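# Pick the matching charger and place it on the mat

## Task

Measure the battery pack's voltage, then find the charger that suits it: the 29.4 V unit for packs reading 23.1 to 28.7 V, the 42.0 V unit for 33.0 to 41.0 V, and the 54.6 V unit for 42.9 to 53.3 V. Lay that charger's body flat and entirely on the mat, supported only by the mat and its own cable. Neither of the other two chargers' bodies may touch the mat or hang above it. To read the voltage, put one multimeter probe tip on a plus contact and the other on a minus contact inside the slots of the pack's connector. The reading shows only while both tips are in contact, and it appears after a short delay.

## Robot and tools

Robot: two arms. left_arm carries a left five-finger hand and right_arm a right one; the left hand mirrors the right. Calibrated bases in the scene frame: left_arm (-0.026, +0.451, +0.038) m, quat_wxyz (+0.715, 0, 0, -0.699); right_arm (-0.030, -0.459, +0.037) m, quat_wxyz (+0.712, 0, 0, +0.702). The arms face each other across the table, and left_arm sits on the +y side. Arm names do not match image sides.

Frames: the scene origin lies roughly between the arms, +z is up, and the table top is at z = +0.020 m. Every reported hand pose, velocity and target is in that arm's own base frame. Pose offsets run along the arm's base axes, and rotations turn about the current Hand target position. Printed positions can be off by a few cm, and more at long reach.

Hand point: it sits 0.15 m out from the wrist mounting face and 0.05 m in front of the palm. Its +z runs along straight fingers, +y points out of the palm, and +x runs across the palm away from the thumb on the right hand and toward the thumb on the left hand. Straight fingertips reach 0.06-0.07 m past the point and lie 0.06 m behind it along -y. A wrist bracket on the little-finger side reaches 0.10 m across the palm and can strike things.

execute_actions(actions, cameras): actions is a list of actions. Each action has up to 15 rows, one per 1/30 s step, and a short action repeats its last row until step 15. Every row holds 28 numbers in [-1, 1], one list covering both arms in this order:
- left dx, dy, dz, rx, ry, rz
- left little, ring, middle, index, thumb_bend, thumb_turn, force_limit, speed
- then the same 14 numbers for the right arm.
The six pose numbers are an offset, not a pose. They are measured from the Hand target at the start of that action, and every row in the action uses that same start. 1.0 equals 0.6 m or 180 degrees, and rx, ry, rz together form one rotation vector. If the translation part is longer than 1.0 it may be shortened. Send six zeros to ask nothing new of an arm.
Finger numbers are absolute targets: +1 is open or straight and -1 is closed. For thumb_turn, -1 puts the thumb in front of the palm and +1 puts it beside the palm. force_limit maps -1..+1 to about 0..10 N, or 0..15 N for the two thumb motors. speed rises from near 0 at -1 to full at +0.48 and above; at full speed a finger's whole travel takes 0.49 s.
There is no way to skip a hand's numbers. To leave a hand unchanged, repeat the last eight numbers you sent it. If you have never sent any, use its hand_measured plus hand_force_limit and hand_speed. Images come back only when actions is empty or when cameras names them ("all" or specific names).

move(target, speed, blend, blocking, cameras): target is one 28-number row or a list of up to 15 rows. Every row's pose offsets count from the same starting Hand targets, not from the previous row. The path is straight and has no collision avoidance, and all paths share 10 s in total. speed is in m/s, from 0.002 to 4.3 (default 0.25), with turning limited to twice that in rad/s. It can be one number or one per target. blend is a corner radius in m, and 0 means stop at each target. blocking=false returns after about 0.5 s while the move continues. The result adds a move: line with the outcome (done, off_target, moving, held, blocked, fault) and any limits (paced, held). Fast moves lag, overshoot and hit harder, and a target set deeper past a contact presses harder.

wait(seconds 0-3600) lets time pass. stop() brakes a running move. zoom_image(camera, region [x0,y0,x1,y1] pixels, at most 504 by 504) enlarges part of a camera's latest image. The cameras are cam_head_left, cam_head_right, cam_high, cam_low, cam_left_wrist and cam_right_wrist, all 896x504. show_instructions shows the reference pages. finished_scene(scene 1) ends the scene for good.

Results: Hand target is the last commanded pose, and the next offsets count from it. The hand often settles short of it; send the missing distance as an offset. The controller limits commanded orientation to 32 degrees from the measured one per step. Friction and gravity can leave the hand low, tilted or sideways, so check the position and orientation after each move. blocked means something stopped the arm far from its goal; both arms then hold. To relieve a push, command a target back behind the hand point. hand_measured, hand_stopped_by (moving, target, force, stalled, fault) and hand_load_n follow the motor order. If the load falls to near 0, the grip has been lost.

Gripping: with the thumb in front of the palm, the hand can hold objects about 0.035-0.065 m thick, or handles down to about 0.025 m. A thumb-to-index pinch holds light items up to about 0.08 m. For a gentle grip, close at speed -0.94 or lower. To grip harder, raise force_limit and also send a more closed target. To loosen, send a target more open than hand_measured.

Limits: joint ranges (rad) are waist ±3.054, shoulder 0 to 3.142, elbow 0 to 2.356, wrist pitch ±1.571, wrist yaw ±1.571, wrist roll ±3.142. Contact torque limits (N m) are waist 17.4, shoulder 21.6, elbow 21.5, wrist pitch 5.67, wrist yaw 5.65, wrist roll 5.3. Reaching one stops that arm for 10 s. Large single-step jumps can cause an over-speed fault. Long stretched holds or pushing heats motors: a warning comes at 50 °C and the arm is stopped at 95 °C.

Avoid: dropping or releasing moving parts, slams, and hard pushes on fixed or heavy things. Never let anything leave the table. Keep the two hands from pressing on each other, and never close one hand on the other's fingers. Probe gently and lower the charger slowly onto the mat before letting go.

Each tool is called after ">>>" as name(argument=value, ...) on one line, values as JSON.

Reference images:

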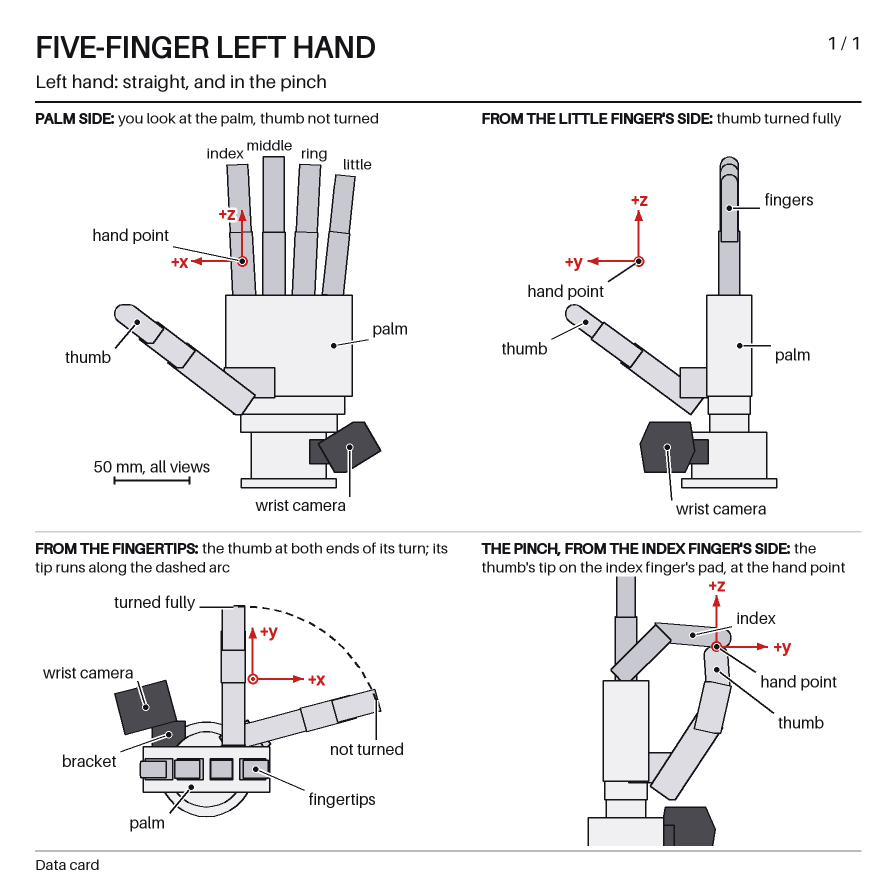

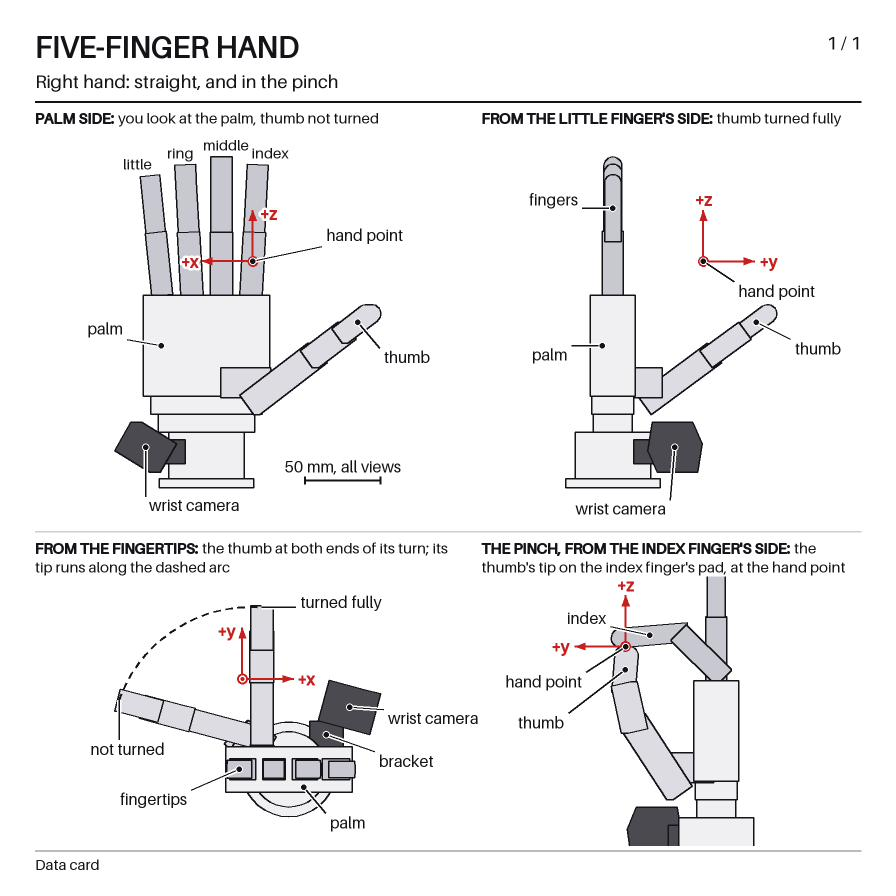

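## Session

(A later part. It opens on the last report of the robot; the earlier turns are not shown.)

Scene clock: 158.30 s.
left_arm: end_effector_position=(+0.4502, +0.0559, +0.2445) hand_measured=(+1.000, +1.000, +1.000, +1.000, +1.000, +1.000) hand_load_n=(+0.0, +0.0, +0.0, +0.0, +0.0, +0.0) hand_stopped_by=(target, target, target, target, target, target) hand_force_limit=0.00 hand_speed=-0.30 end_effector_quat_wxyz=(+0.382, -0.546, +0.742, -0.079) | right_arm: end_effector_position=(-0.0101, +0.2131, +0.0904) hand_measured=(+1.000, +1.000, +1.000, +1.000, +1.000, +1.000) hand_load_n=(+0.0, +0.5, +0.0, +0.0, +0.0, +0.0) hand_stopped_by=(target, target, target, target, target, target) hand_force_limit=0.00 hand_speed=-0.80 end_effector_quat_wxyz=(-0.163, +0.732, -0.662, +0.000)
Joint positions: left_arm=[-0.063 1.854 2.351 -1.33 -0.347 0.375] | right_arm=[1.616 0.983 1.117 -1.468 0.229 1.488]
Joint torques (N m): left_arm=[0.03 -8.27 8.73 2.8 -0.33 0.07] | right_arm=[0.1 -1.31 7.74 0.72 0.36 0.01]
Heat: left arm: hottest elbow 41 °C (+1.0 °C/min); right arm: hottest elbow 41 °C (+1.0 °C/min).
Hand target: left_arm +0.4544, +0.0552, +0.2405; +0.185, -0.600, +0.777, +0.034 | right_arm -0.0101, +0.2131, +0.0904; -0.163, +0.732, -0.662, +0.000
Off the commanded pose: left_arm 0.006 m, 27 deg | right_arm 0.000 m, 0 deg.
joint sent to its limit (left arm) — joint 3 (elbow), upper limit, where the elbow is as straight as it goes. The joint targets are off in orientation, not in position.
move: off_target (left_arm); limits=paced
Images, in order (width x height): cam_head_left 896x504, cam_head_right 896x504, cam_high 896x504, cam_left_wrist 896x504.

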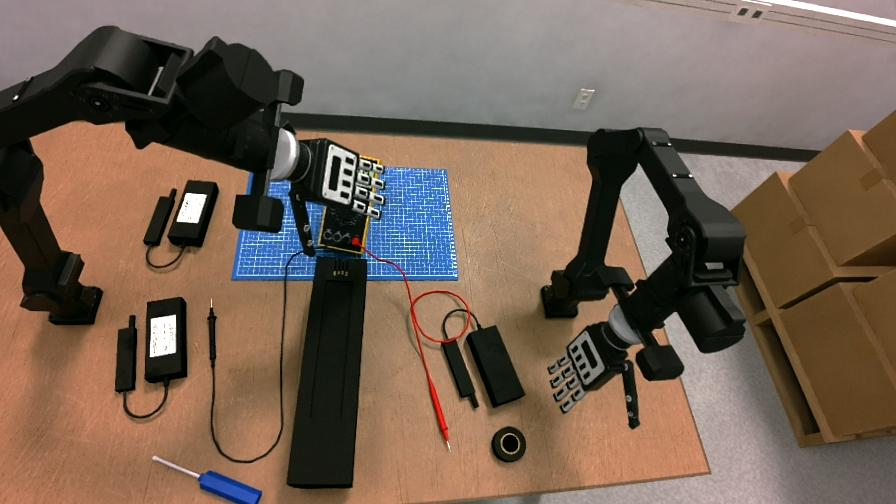

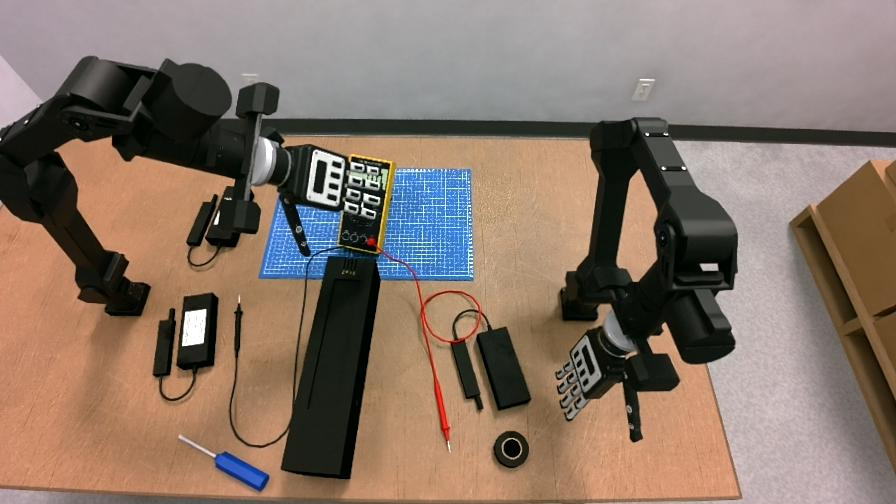

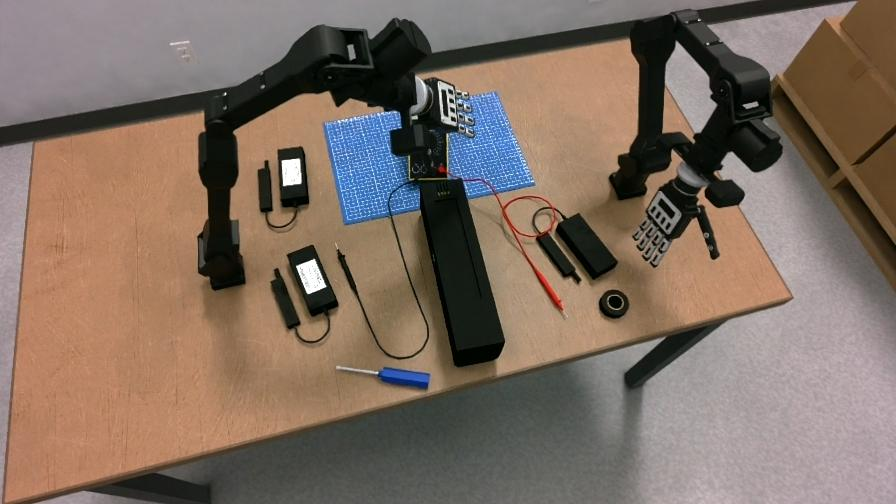

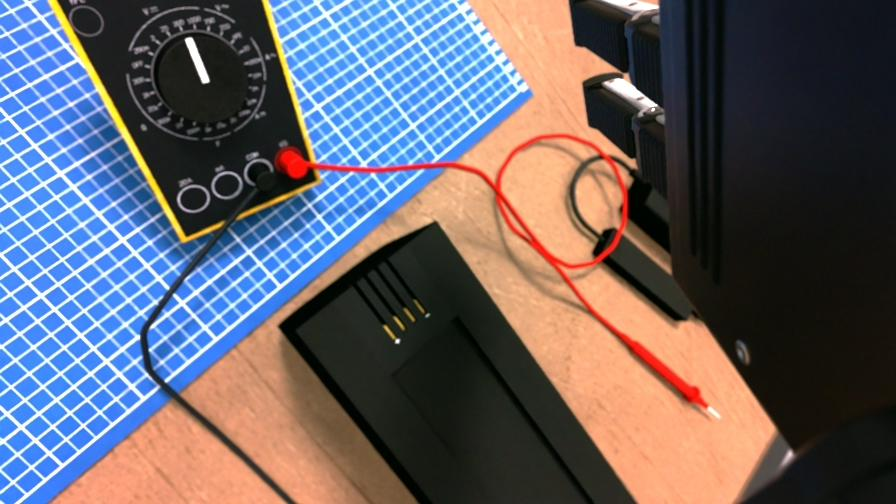

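>>> move(target=[[0, 0, 0, 0, 0, 0, 1, 1, 1, 1, 1, 1, 0, -0.3, 0, 0, 0.13, 0, 0, 0, 1, 1, 0.4, 0.4, 0.16, -1, 0, -0.3], [-0.25, 0, 0, 0, 0, 0, 1, 1, 1, 1, 1, 1, 0, -0.3, 0.462, -0.03, 0.08, -0.008, -0.3165, -0.0047, 1, 1, 0.4, 0.4, 0.16, -1, 0, -0.3]], speed=0.25, blend=0.03, cameras=["cam_right_wrist", "cam_head_left", "cam_head_right", "cam_high", "cam_low"])

Scene clock: 312.30 s.
left_arm: end_effector_position=(+0.3081, +0.0551, +0.2414) hand_measured=(+1.000, +1.000, +1.000, +1.000, +1.000, +1.000) hand_load_n=(+0.0, +0.0, +0.0, +0.0, +0.0, +0.0) hand_stopped_by=(target, target, target, target, target, target) hand_force_limit=0.00 hand_speed=-0.30 end_effector_quat_wxyz=(+0.309, -0.564, +0.764, -0.049) | right_arm: end_effector_position=(+0.2676, +0.1962, +0.1422) hand_measured=(+1.000, +1.000, +0.400, +0.400, +0.160, -1.000) hand_load_n=(+0.0, +0.0, +0.0, +0.0, -0.5, +0.0) hand_stopped_by=(target, target, target, target, target, target) hand_force_limit=0.00 hand_speed=-0.30 end_effector_quat_wxyz=(-0.452, +0.638, -0.510, +0.359)
Joint positions: left_arm=[-0.051 1.548 2.12 -1.576 -0.304 0.337] | right_arm=[1.157 0.704 0.654 -0.485 0.857 0.425]
Joint torques (N m): left_arm=[0.5 -7.75 5.3 2.18 -0.33 -0.18] | right_arm=[-0.23 -1.84 8.01 2.4 0.53 -0.09]
Motor temperatures (°C): left_arm=[28 42 47 48 35 31] | right_arm=[27 29 41 38 31 30]
Heat: left arm: hottest wrist pitch 48 °C (+0.0 °C/min); right arm: hottest elbow 41 °C (+0.0 °C/min).
Hand target: left_arm +0.3044, +0.0553, +0.2405; +0.185, -0.600, +0.777, +0.034 | right_arm +0.2672, +0.1950, +0.1383; -0.450, +0.640, -0.509, +0.359
Off the commanded pose: left_arm 0.004 m, 18 deg | right_arm 0.004 m, 0 deg.
joint sent to its limit (left arm) — joint 4 (wrist pitch), lower limit. The joint targets are off in orientation, not in position.
move: off_target (left_arm)
Images, in order (width x height): cam_head_left 896x504, cam_head_right 896x504, cam_high 896x504, cam_low 896x504, cam_right_wrist 896x504.

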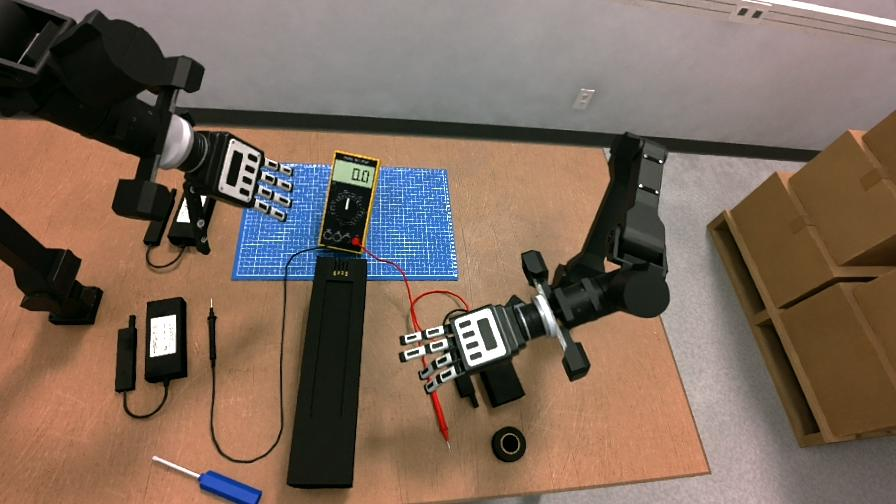

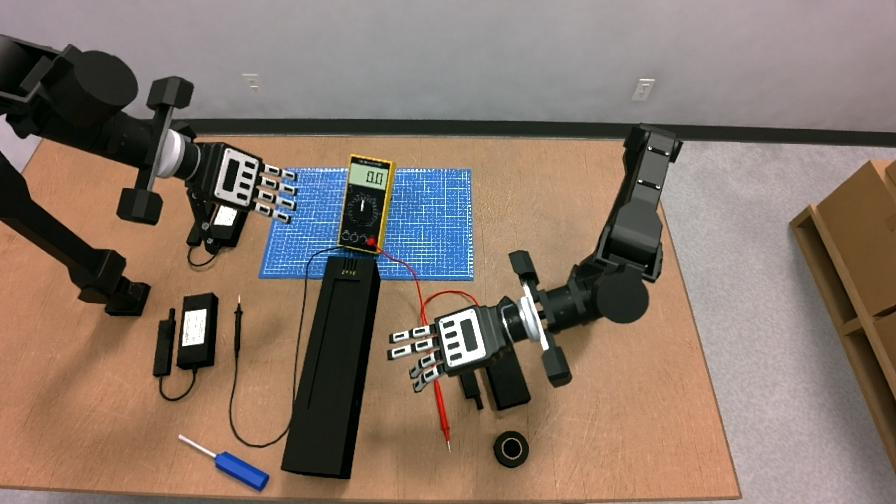

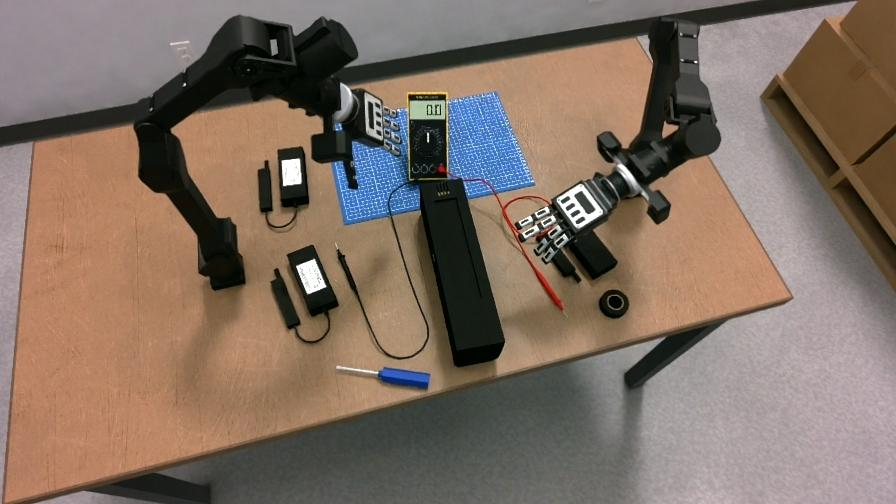

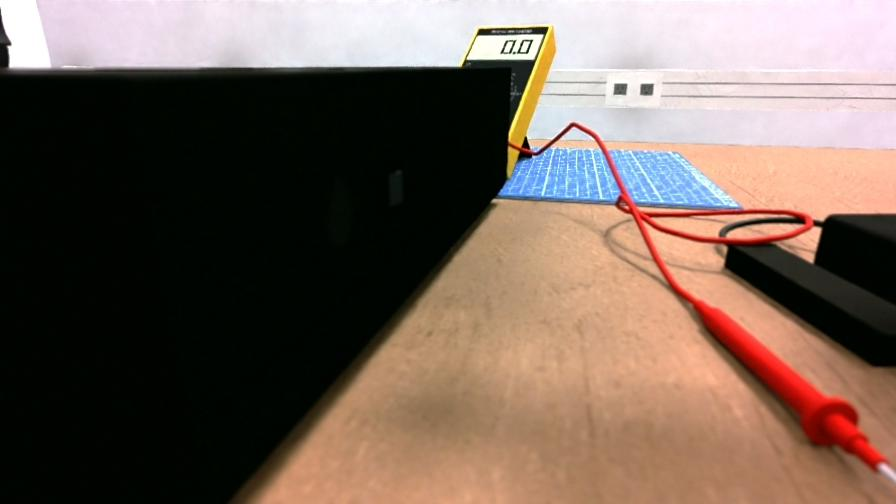

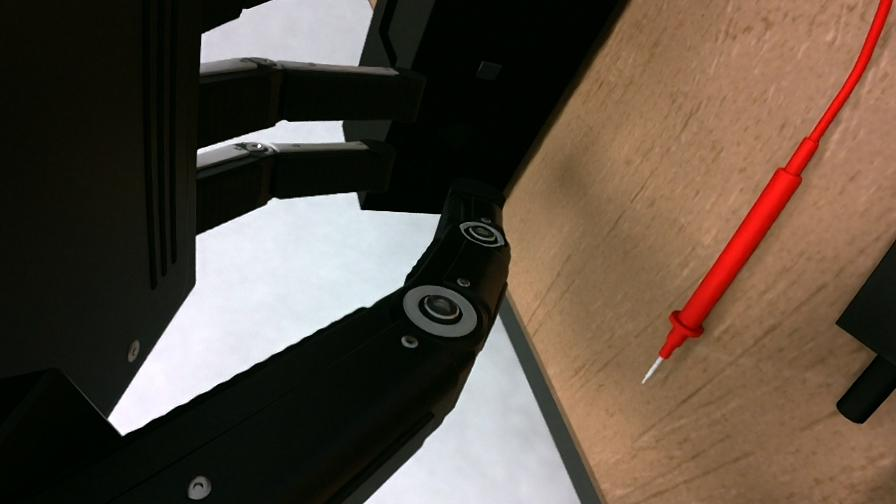

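>>> zoom_image(camera="cam_head_left", region=[220, 140, 300, 300])

>>> zoom_image(camera="cam_head_left", region=[400, 140, 480, 300])

Scaled by 3.150 from the camera's image (finer frame: 1280x720).

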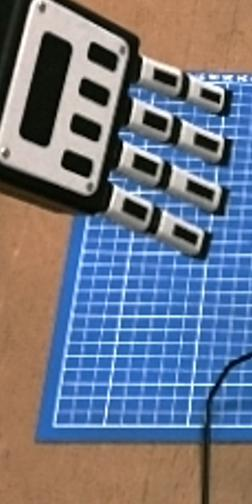

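Scaled by 3.150 from the camera's image (finer frame: 1280x720).

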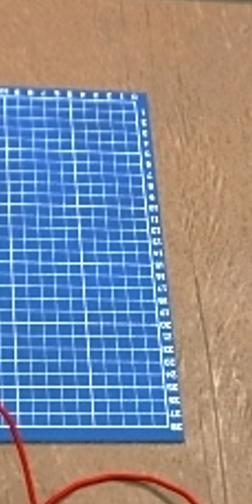

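>>> move(target=[-0.074, -0.176, -0.067, 0.0833, 0.1449, -0.853, 1, 1, 1, 1, 1, 1, 0, -0.3, 0, 0, -0.1, 0, 0, 0, 1, 1, 0.4, 0.4, 0.16, -1, 0, -0.3], speed=0.25, cameras=["cam_right_wrist", "cam_left_wrist", "cam_head_left", "cam_head_right", "cam_high"])

Scene clock: 380.00 s.
left_arm: end_effector_position=(+0.2631, -0.0518, +0.2027) hand_measured=(+1.000, +1.000, +1.000, +1.000, +1.000, +1.000) hand_load_n=(+0.0, +0.0, +0.0, +0.0, +0.0, +0.0) hand_stopped_by=(target, target, target, target, target, target) hand_force_limit=0.00 hand_speed=-0.30 end_effector_quat_wxyz=(+0.193, +0.629, +0.749, +0.077) | right_arm: end_effector_position=(+0.2677, +0.1966, +0.0827) hand_measured=(+1.000, +1.000, +0.400, +0.400, +0.160, -1.000) hand_load_n=(+0.0, +0.0, +0.0, +0.0, +0.5, +0.0) hand_stopped_by=(target, target, target, target, target, target) hand_force_limit=0.00 hand_speed=-0.30 end_effector_quat_wxyz=(-0.453, +0.638, -0.510, +0.358)
Joint positions: left_arm=[-0.5 1.092 1.509 -1.576 -0.074 2.483] | right_arm=[1.157 0.679 0.411 -0.266 0.857 0.425]
Joint torques (N m): left_arm=[-0.3 -4.36 5.45 1.81 -0.21 0.07] | right_arm=[-0.24 -1.64 8.16 2.4 0.52 -0.11]
Motor temperatures (°C): left_arm=[27 44 41 44 35 31] | right_arm=[27 30 42 49 31 30]
Heat: left arm: hottest shoulder 44 °C (+1.0 °C/min); right arm: hottest wrist pitch 49 °C (+10.0 °C/min).
Hand target: left_arm +0.2599, -0.0503, +0.2003; +0.000, +0.647, +0.762, +0.000 | right_arm +0.2671, +0.1951, +0.0784; -0.450, +0.640, -0.509, +0.359
Off the commanded pose: left_arm 0.004 m, 24 deg | right_arm 0.005 m, 0 deg.
joint sent to its limit (left arm) — joint 4 (wrist pitch), lower limit. The joint targets are off in orientation, not in position.
move: off_target (left_arm)
Images, in order (width x height): cam_head_left 896x504, cam_head_right 896x504, cam_high 896x504, cam_left_wrist 896x504, cam_right_wrist 896x504.

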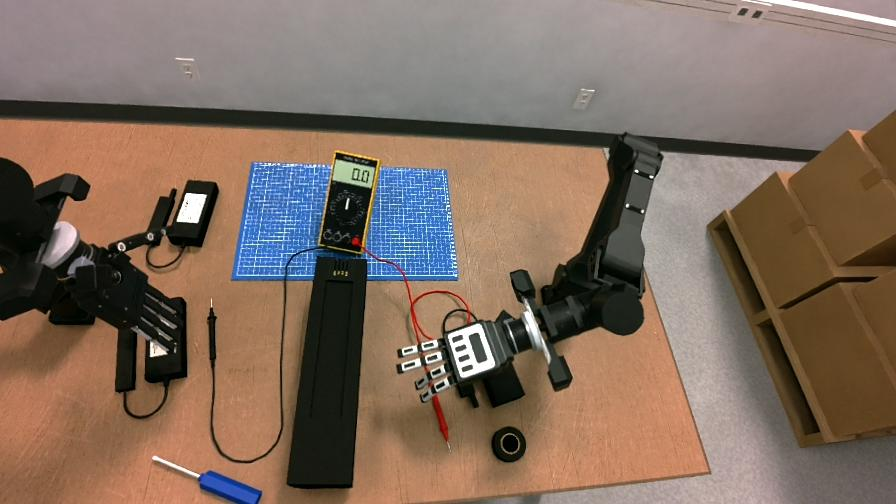

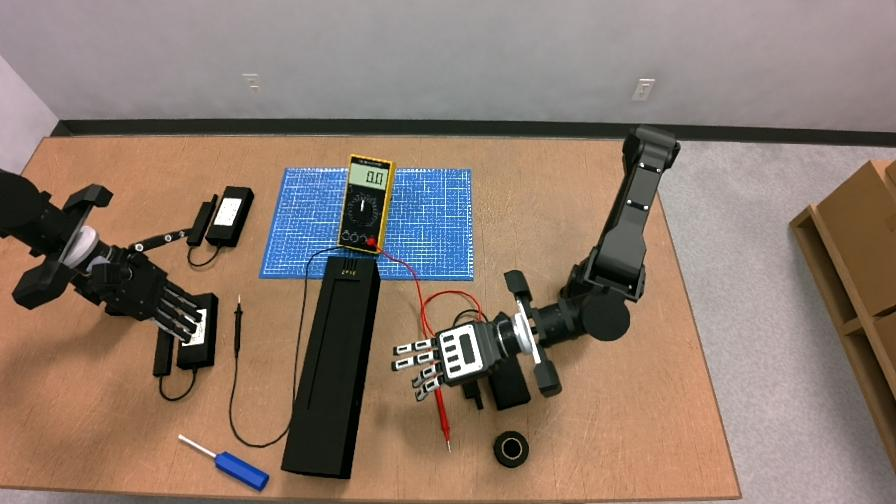

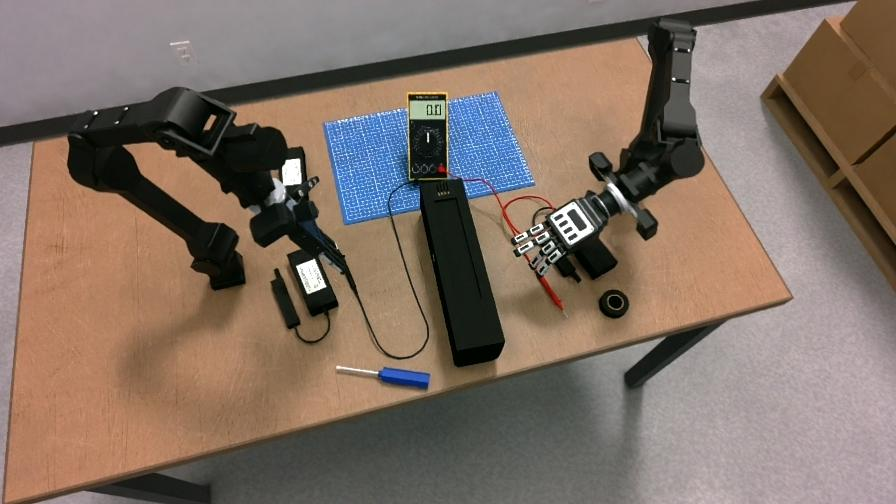

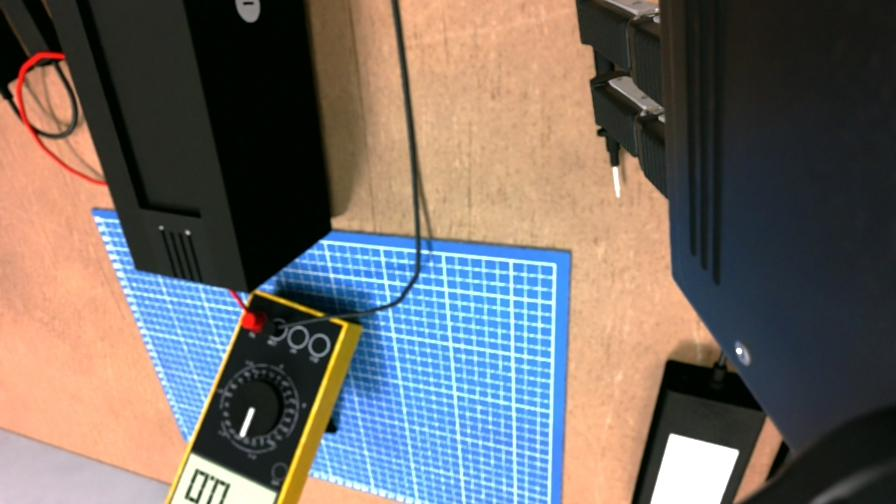

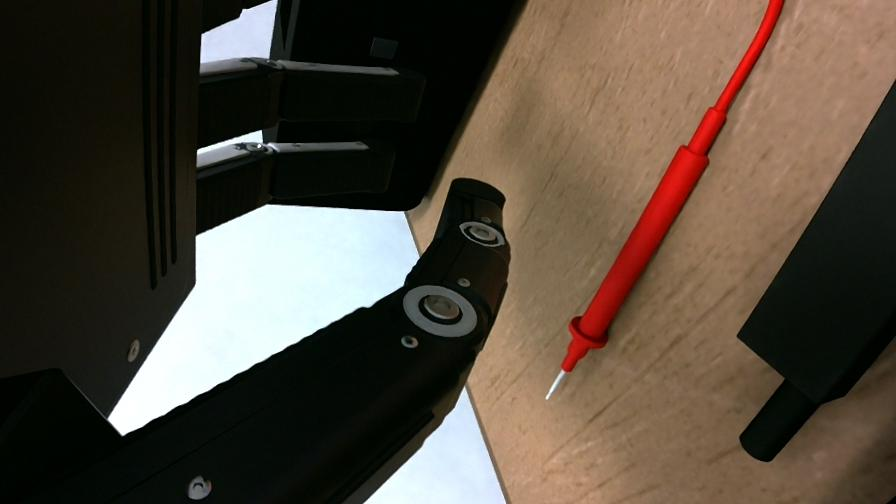

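>>> zoom_image(camera="cam_head_left", region=[225, 150, 275, 200])

>>> zoom_image(camera="cam_head_right", region=[250, 150, 490, 290])

Scaled by 10.080 from the camera's image (finer frame: 1280x720).

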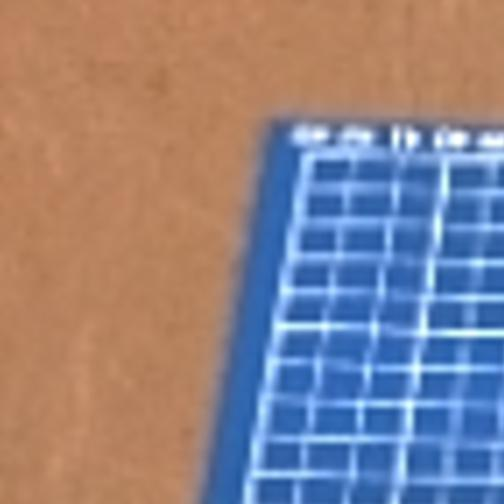

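Scaled by 2.100 from the camera's image (finer frame: 1280x720).

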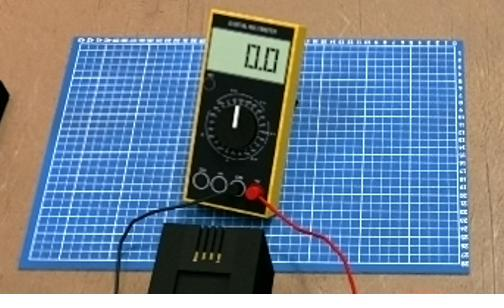

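>>> move(target=[0, 0, 0, 0, 0, 0, 1, 1, 1, 1, 1, 1, 0, -0.3, 0.016, 0.004, -0.07, 0, 0, 0, 1, 1, 0.4, 0.4, 0.16, -1, 0, -0.3], speed=0.15, cameras=["cam_right_wrist", "cam_head_left", "cam_head_right"])

Scene clock: 453.83 s.
left_arm: end_effector_position=(+0.2631, -0.0518, +0.2027) hand_measured=(+1.000, +1.000, +1.000, +1.000, +1.000, +1.000) hand_load_n=(+0.0, +0.0, +0.0, +0.0, +0.0, +0.0) hand_stopped_by=(target, target, target, target, target, target) hand_force_limit=0.00 hand_speed=-0.30 end_effector_quat_wxyz=(+0.193, +0.629, +0.749, +0.077) | right_arm: end_effector_position=(+0.2777, +0.1997, +0.0429) hand_measured=(+1.000, +1.000, +0.400, +0.400, +0.160, -1.000) hand_load_n=(+0.0, +0.0, +0.0, +0.0, +0.0, +0.0) hand_stopped_by=(target, target, target, target, target, target) hand_force_limit=0.00 hand_speed=-0.30 end_effector_quat_wxyz=(-0.456, +0.636, -0.510, +0.358)
Joint positions: left_arm=[-0.5 1.092 1.509 -1.576 -0.074 2.483] | right_arm=[1.098 0.756 0.252 0.01 0.805 0.381]
Joint torques (N m): left_arm=[-0.27 -4.18 5.54 1.83 -0.13 0.1] | right_arm=[-0.24 -0.93 8.02 2.5 0.44 -0.09]
Motor temperatures (°C): left_arm=[27 37 41 41 34 30] | right_arm=[27 29 40 54 31 30]
Heat: left arm: hottest elbow 41 °C (+0.0 °C/min); right arm: hottest wrist pitch 54 °C (+3.0 °C/min). Fold the right arm in close to its base, or ease its load, before you think long.
Hand target: left_arm +0.2599, -0.0503, +0.2003; +0.000, +0.647, +0.762, +0.000 | right_arm +0.2767, +0.1975, +0.0365; -0.450, +0.640, -0.509, +0.359
Off the commanded pose: left_arm 0.004 m, 24 deg | right_arm 0.007 m, 1 deg.
MOTOR HOT: joint 4 (wrist pitch) of the right arm now reports 54 °C; the controller stops that arm at 95 °C. To cool a motor, set the load down, stop pushing, or move to a pose that needs little force.
joint sent to its limit (left arm) — joint 4 (wrist pitch), lower limit. The joint targets are off in orientation, not in position.
move: done
Images, in order (width x height): cam_head_left 896x504, cam_head_right 896x504, cam_right_wrist 896x504.

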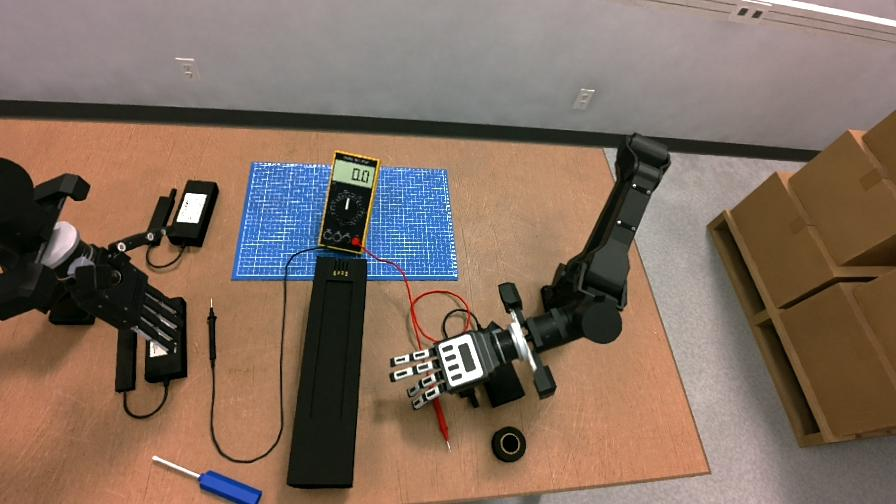

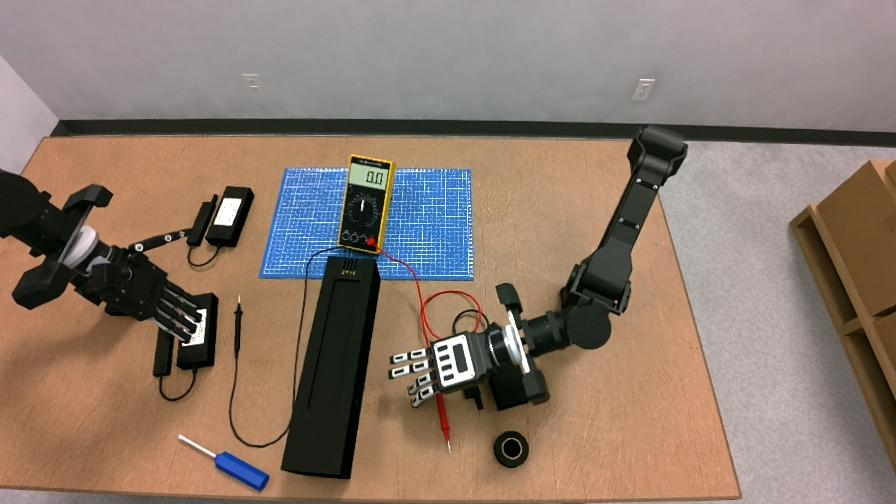

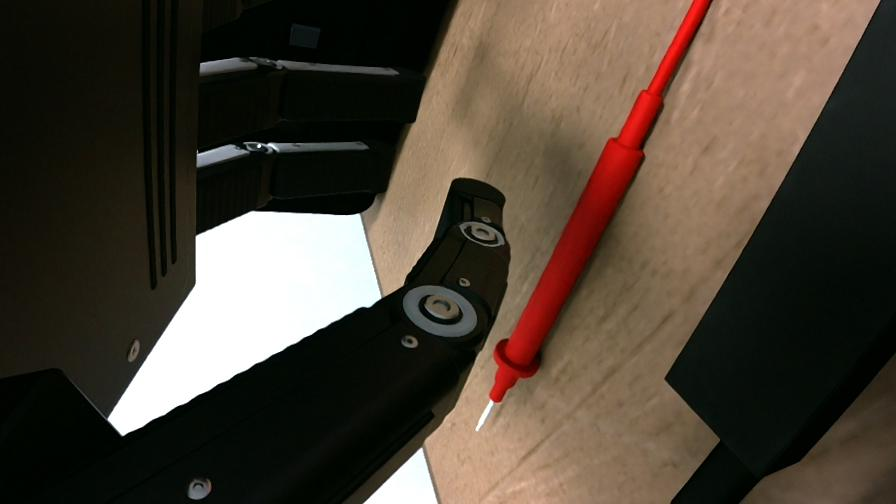

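>>> move(target=[0, 0, 0, 0, 0, 0, 1, 1, 1, 1, 1, 1, 0, -0.3, -0.013, -0.003, -0.0575, 0, 0, 0, 1, 1, 0.4, 0.4, 0.16, -1, 0, -0.3], speed=0.1, cameras=["cam_right_wrist", "cam_low"])

Scene clock: 475.43 s.
left_arm: end_effector_position=(+0.2631, -0.0518, +0.2027) hand_measured=(+1.000, +1.000, +1.000, +1.000, +1.000, +1.000) hand_load_n=(+0.0, +0.0, +0.0, +0.0, +0.0, +0.0) hand_stopped_by=(target, target, target, target, target, target) hand_force_limit=0.00 hand_speed=-0.30 end_effector_quat_wxyz=(+0.193, +0.629, +0.749, +0.077) | right_arm: end_effector_position=(+0.2700, +0.1988, +0.0068) hand_measured=(+1.000, +1.000, +0.400, +0.400, +0.160, -1.000) hand_load_n=(+0.0, +0.0, +0.0, -0.5, +0.0, +0.0) hand_stopped_by=(target, target, target, target, target, target) hand_force_limit=0.00 hand_speed=-0.30 end_effector_quat_wxyz=(-0.455, +0.638, -0.509, +0.356)
Joint positions: left_arm=[-0.5 1.092 1.509 -1.576 -0.074 2.483] | right_arm=[1.14 0.835 0.126 0.189 0.837 0.41]
Joint torques (N m): left_arm=[-0.15 -4.04 5.63 1.78 -0.21 0.08] | right_arm=[0.34 -0.95 7.46 2.44 0.85 0.12]
Motor temperatures (°C): left_arm=[27 37 41 41 34 30] | right_arm=[27 29 42 56 31 30]
Heat: left arm: hottest elbow 41 °C (+0.0 °C/min); right arm: hottest wrist pitch 56 °C (+4.0 °C/min). Fold the right arm in close to its base, or ease its load, before you think long.
Hand target: left_arm +0.2599, -0.0503, +0.2003; +0.000, +0.647, +0.762, +0.000 | right_arm +0.2689, +0.1957, +0.0019; -0.450, +0.640, -0.509, +0.359
Off the commanded pose: left_arm 0.004 m, 24 deg | right_arm 0.006 m, 1 deg.
MOTOR HOT: still on. Joint 4 (wrist pitch) of the right arm now reports 56 °C.
joint sent to its limit (left arm) — joint 4 (wrist pitch), lower limit. The joint targets are off in orientation, not in position.
move: done
Images, in order (width x height): cam_low 896x504, cam_right_wrist 896x504.

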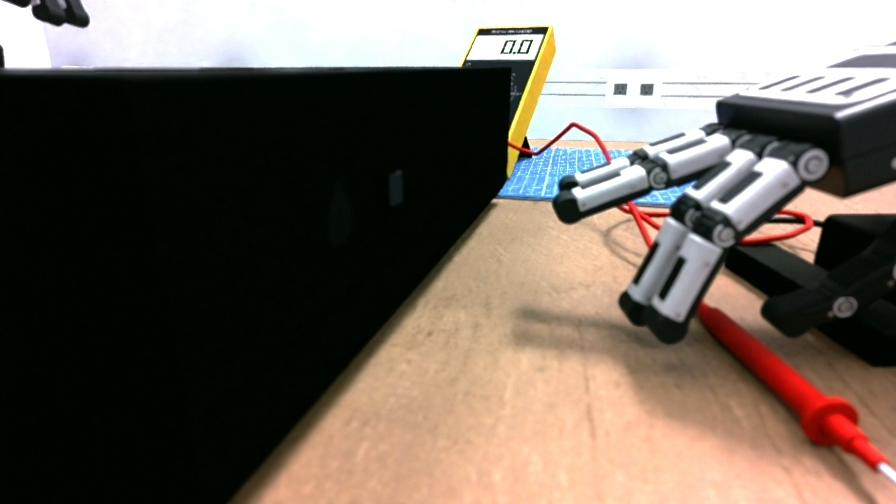

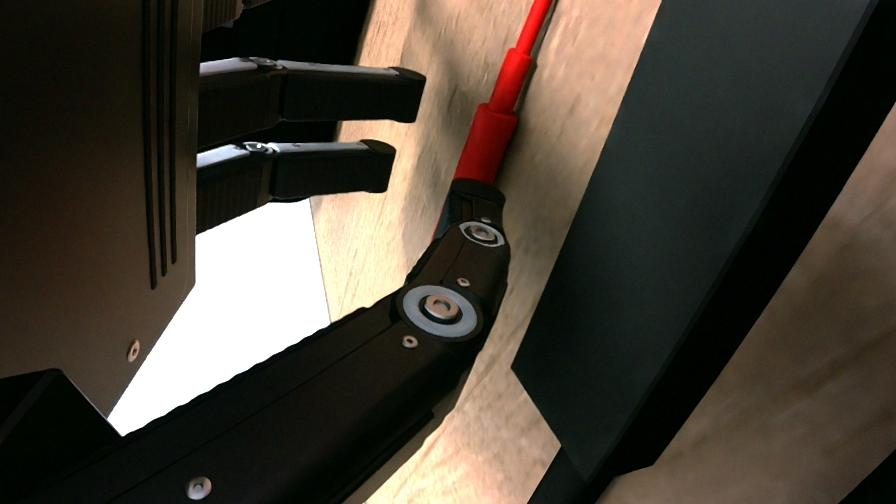

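>>> move(target=[[0, 0, 0, 0, 0, 0, 1, 1, 1, 1, 1, 1, 0, -0.3, -0.0105, -0.0024, 0, 0, 0, 0, 1, 1, 0.4, 0.4, 0.16, -1, 0, -0.3], [0, 0, 0, 0, 0, 0, 1, 1, 1, 1, 1, 1, 0, -0.3, -0.0105, -0.0024, -0.012, 0, 0, 0, 1, 1, 0.4, 0.4, 0.16, -1, 0, -0.3]], speed=0.05, cameras=["cam_right_wrist", "cam_low"])

Scene clock: 493.53 s.
left_arm: end_effector_position=(+0.2631, -0.0518, +0.2027) hand_measured=(+1.000, +1.000, +1.000, +1.000, +1.000, +1.000) hand_load_n=(+0.0, +0.0, +0.0, +0.5, +0.0, +0.0) hand_stopped_by=(target, target, target, target, target, target) hand_force_limit=0.00 hand_speed=-0.30 end_effector_quat_wxyz=(+0.193, +0.629, +0.749, +0.077) | right_arm: end_effector_position=(+0.2638, +0.1979, +0.0003) hand_measured=(+1.000, +1.000, +0.400, +0.400, +0.160, -1.000) hand_load_n=(+0.0, +0.0, +0.0, +0.0, +0.0, +0.0) hand_stopped_by=(target, target, target, target, target, target) hand_force_limit=0.00 hand_speed=-0.30 end_effector_quat_wxyz=(-0.455, +0.637, -0.509, +0.356)
Joint positions: left_arm=[-0.5 1.092 1.509 -1.576 -0.074 2.483] | right_arm=[1.182 0.836 0.102 0.191 0.874 0.445]
Joint torques (N m): left_arm=[-0.37 -4.11 5.49 1.75 -0.22 0.07] | right_arm=[0.27 -0.75 7.25 2.3 0.85 0.07]
Motor temperatures (°C): left_arm=[27 36 40 41 34 30] | right_arm=[27 29 41 56 32 30]
Heat: left arm: hottest wrist pitch 41 °C (-1.0 °C/min); right arm: hottest wrist pitch 56 °C (+3.0 °C/min). Fold the right arm in close to its base, or ease its load, before you think long.
Hand target: left_arm +0.2599, -0.0503, +0.2003; +0.000, +0.647, +0.762, +0.000 | right_arm +0.2627, +0.1942, -0.0053; -0.450, +0.640, -0.509, +0.359
Off the commanded pose: left_arm 0.004 m, 24 deg | right_arm 0.007 m, 1 deg.
MOTOR HOT: still on. Joint 4 (wrist pitch) of the right arm now reports 56 °C.
joint sent to its limit (left arm) — joint 4 (wrist pitch), lower limit. The joint targets are off in orientation, not in position.
move: done
Images, in order (width x height): cam_low 896x504, cam_right_wrist 896x504.

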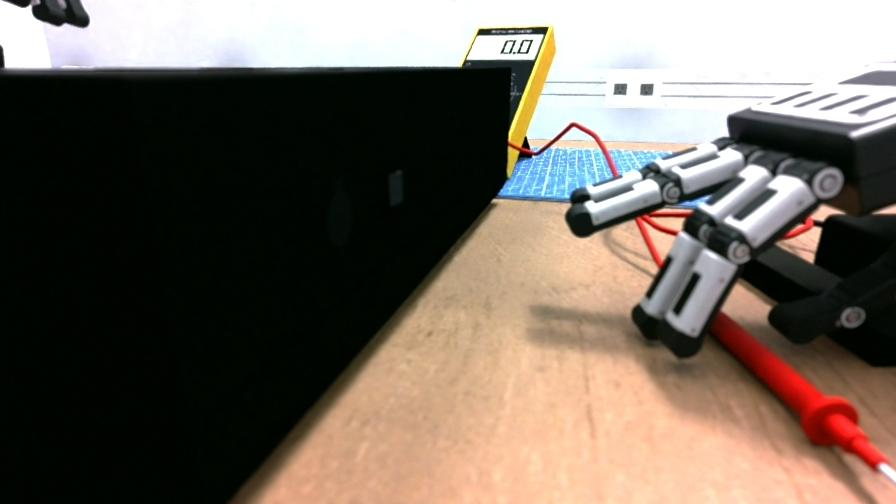

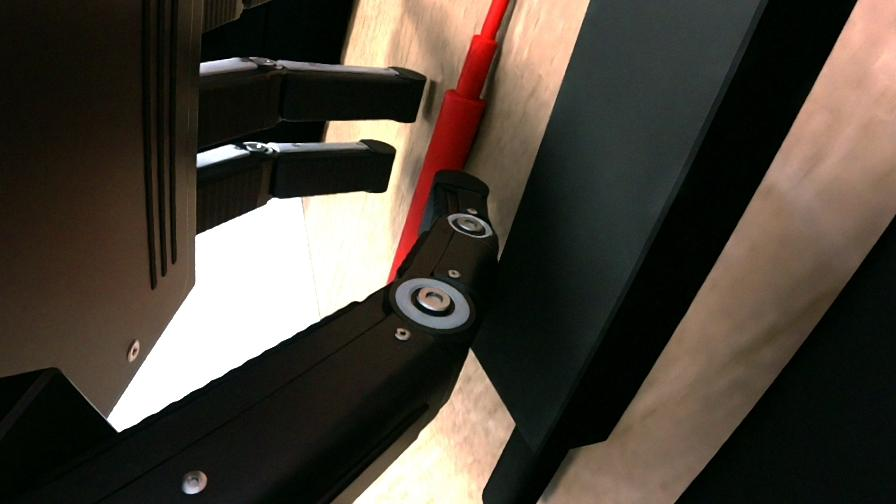

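>>> move(target=[[0, 0, 0, 0, 0, 0, 1, 1, 1, 1, 1, 1, 0, -0.3, 0.012, 0.003, 0.05, 0, 0, 0, 1, 1, 0.4, 0.4, 0.32, -1, 0, -0.3], [0, 0, 0, 0, 0, 0, 1, 1, 1, 1, 1, 1, 0, -0.3, 0.0463, 0.0107, 0.045, -0.0125, 0.0541, 0, 1, 1, 0.4, 0.4, 0.32, -1, 0, -0.3]], speed=0.12, cameras=["cam_right_wrist", "cam_low"])

Scene clock: 549.53 s.
left_arm: end_effector_position=(+0.2631, -0.0518, +0.2027) hand_measured=(+1.000, +1.000, +1.000, +1.000, +1.000, +1.000) hand_load_n=(+0.0, +0.0, +0.0, +0.0, +0.0, +0.0) hand_stopped_by=(target, target, target, target, target, target) hand_force_limit=0.00 hand_speed=-0.30 end_effector_quat_wxyz=(+0.193, +0.629, +0.749, +0.077) | right_arm: end_effector_position=(+0.2867, +0.1960, +0.0136) hand_measured=(+1.000, +1.000, +0.400, +0.400, +0.320, -1.000) hand_load_n=(+0.0, +0.0, +0.0, +0.0, +0.0, +0.0) hand_stopped_by=(target, target, target, target, target, target) hand_force_limit=0.00 hand_speed=-0.30 end_effector_quat_wxyz=(-0.386, +0.680, -0.538, +0.314)
Joint positions: left_arm=[-0.5 1.092 1.509 -1.576 -0.074 2.483] | right_arm=[0.894 0.937 0.392 -0.099 0.569 0.371]
Joint torques (N m): left_arm=[-0.37 -4.03 5.53 1.8 -0.18 0.09] | right_arm=[-0.21 -1.96 12.17 2.24 0.4 -0.1]
Motor temperatures (°C): left_arm=[27 35 40 41 34 30] | right_arm=[27 29 40 59 32 30]
Heat: left arm: hottest wrist pitch 41 °C (+0.0 °C/min); right arm: hottest wrist pitch 59 °C (+3.0 °C/min). Fold the right arm in close to its base, or ease its load, before you think long.
Hand target: left_arm +0.2599, -0.0503, +0.2003; +0.000, +0.647, +0.762, +0.000 | right_arm +0.2904, +0.2006, +0.0217; -0.393, +0.677, -0.538, +0.313
Off the commanded pose: left_arm 0.004 m, 24 deg | right_arm 0.010 m, 1 deg.
MOTOR HOT: still on. Joint 4 (wrist pitch) of the right arm now reports 59 °C.
joint sent to its limit (left arm) — joint 4 (wrist pitch), lower limit. The joint targets are off in orientation, not in position.
move: off_target (right_arm)
Images, in order (width x height): cam_low 896x504, cam_right_wrist 896x504.

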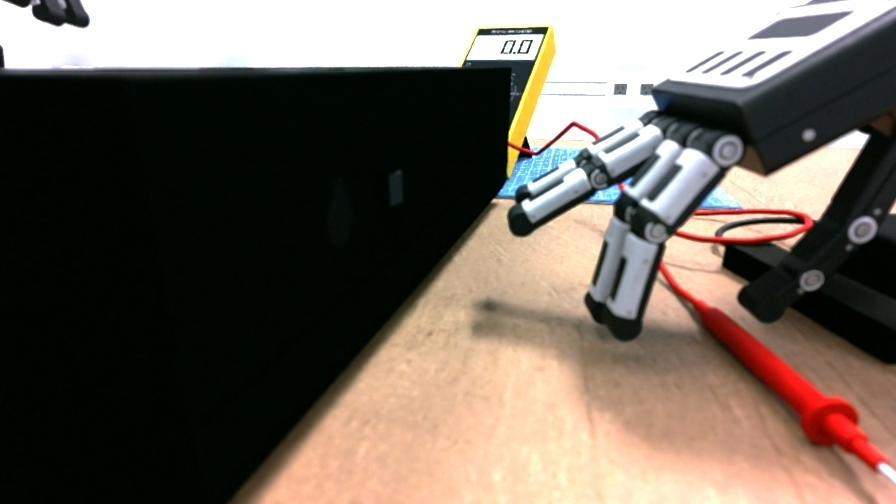

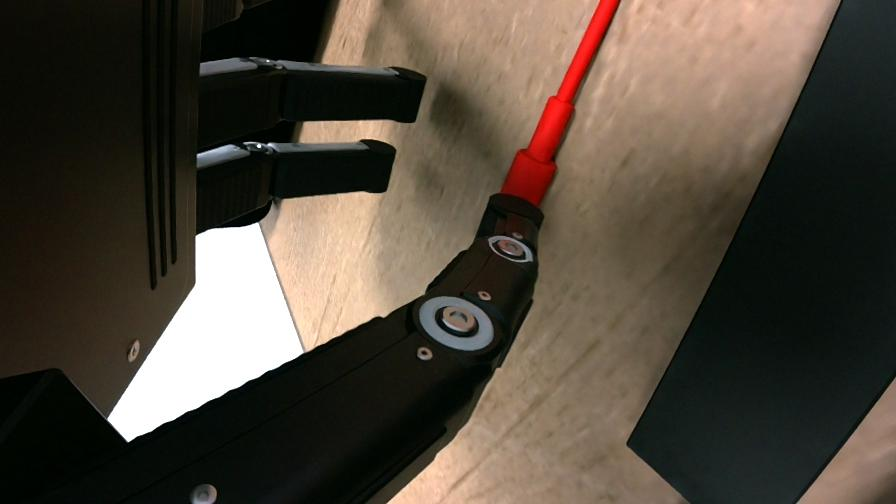

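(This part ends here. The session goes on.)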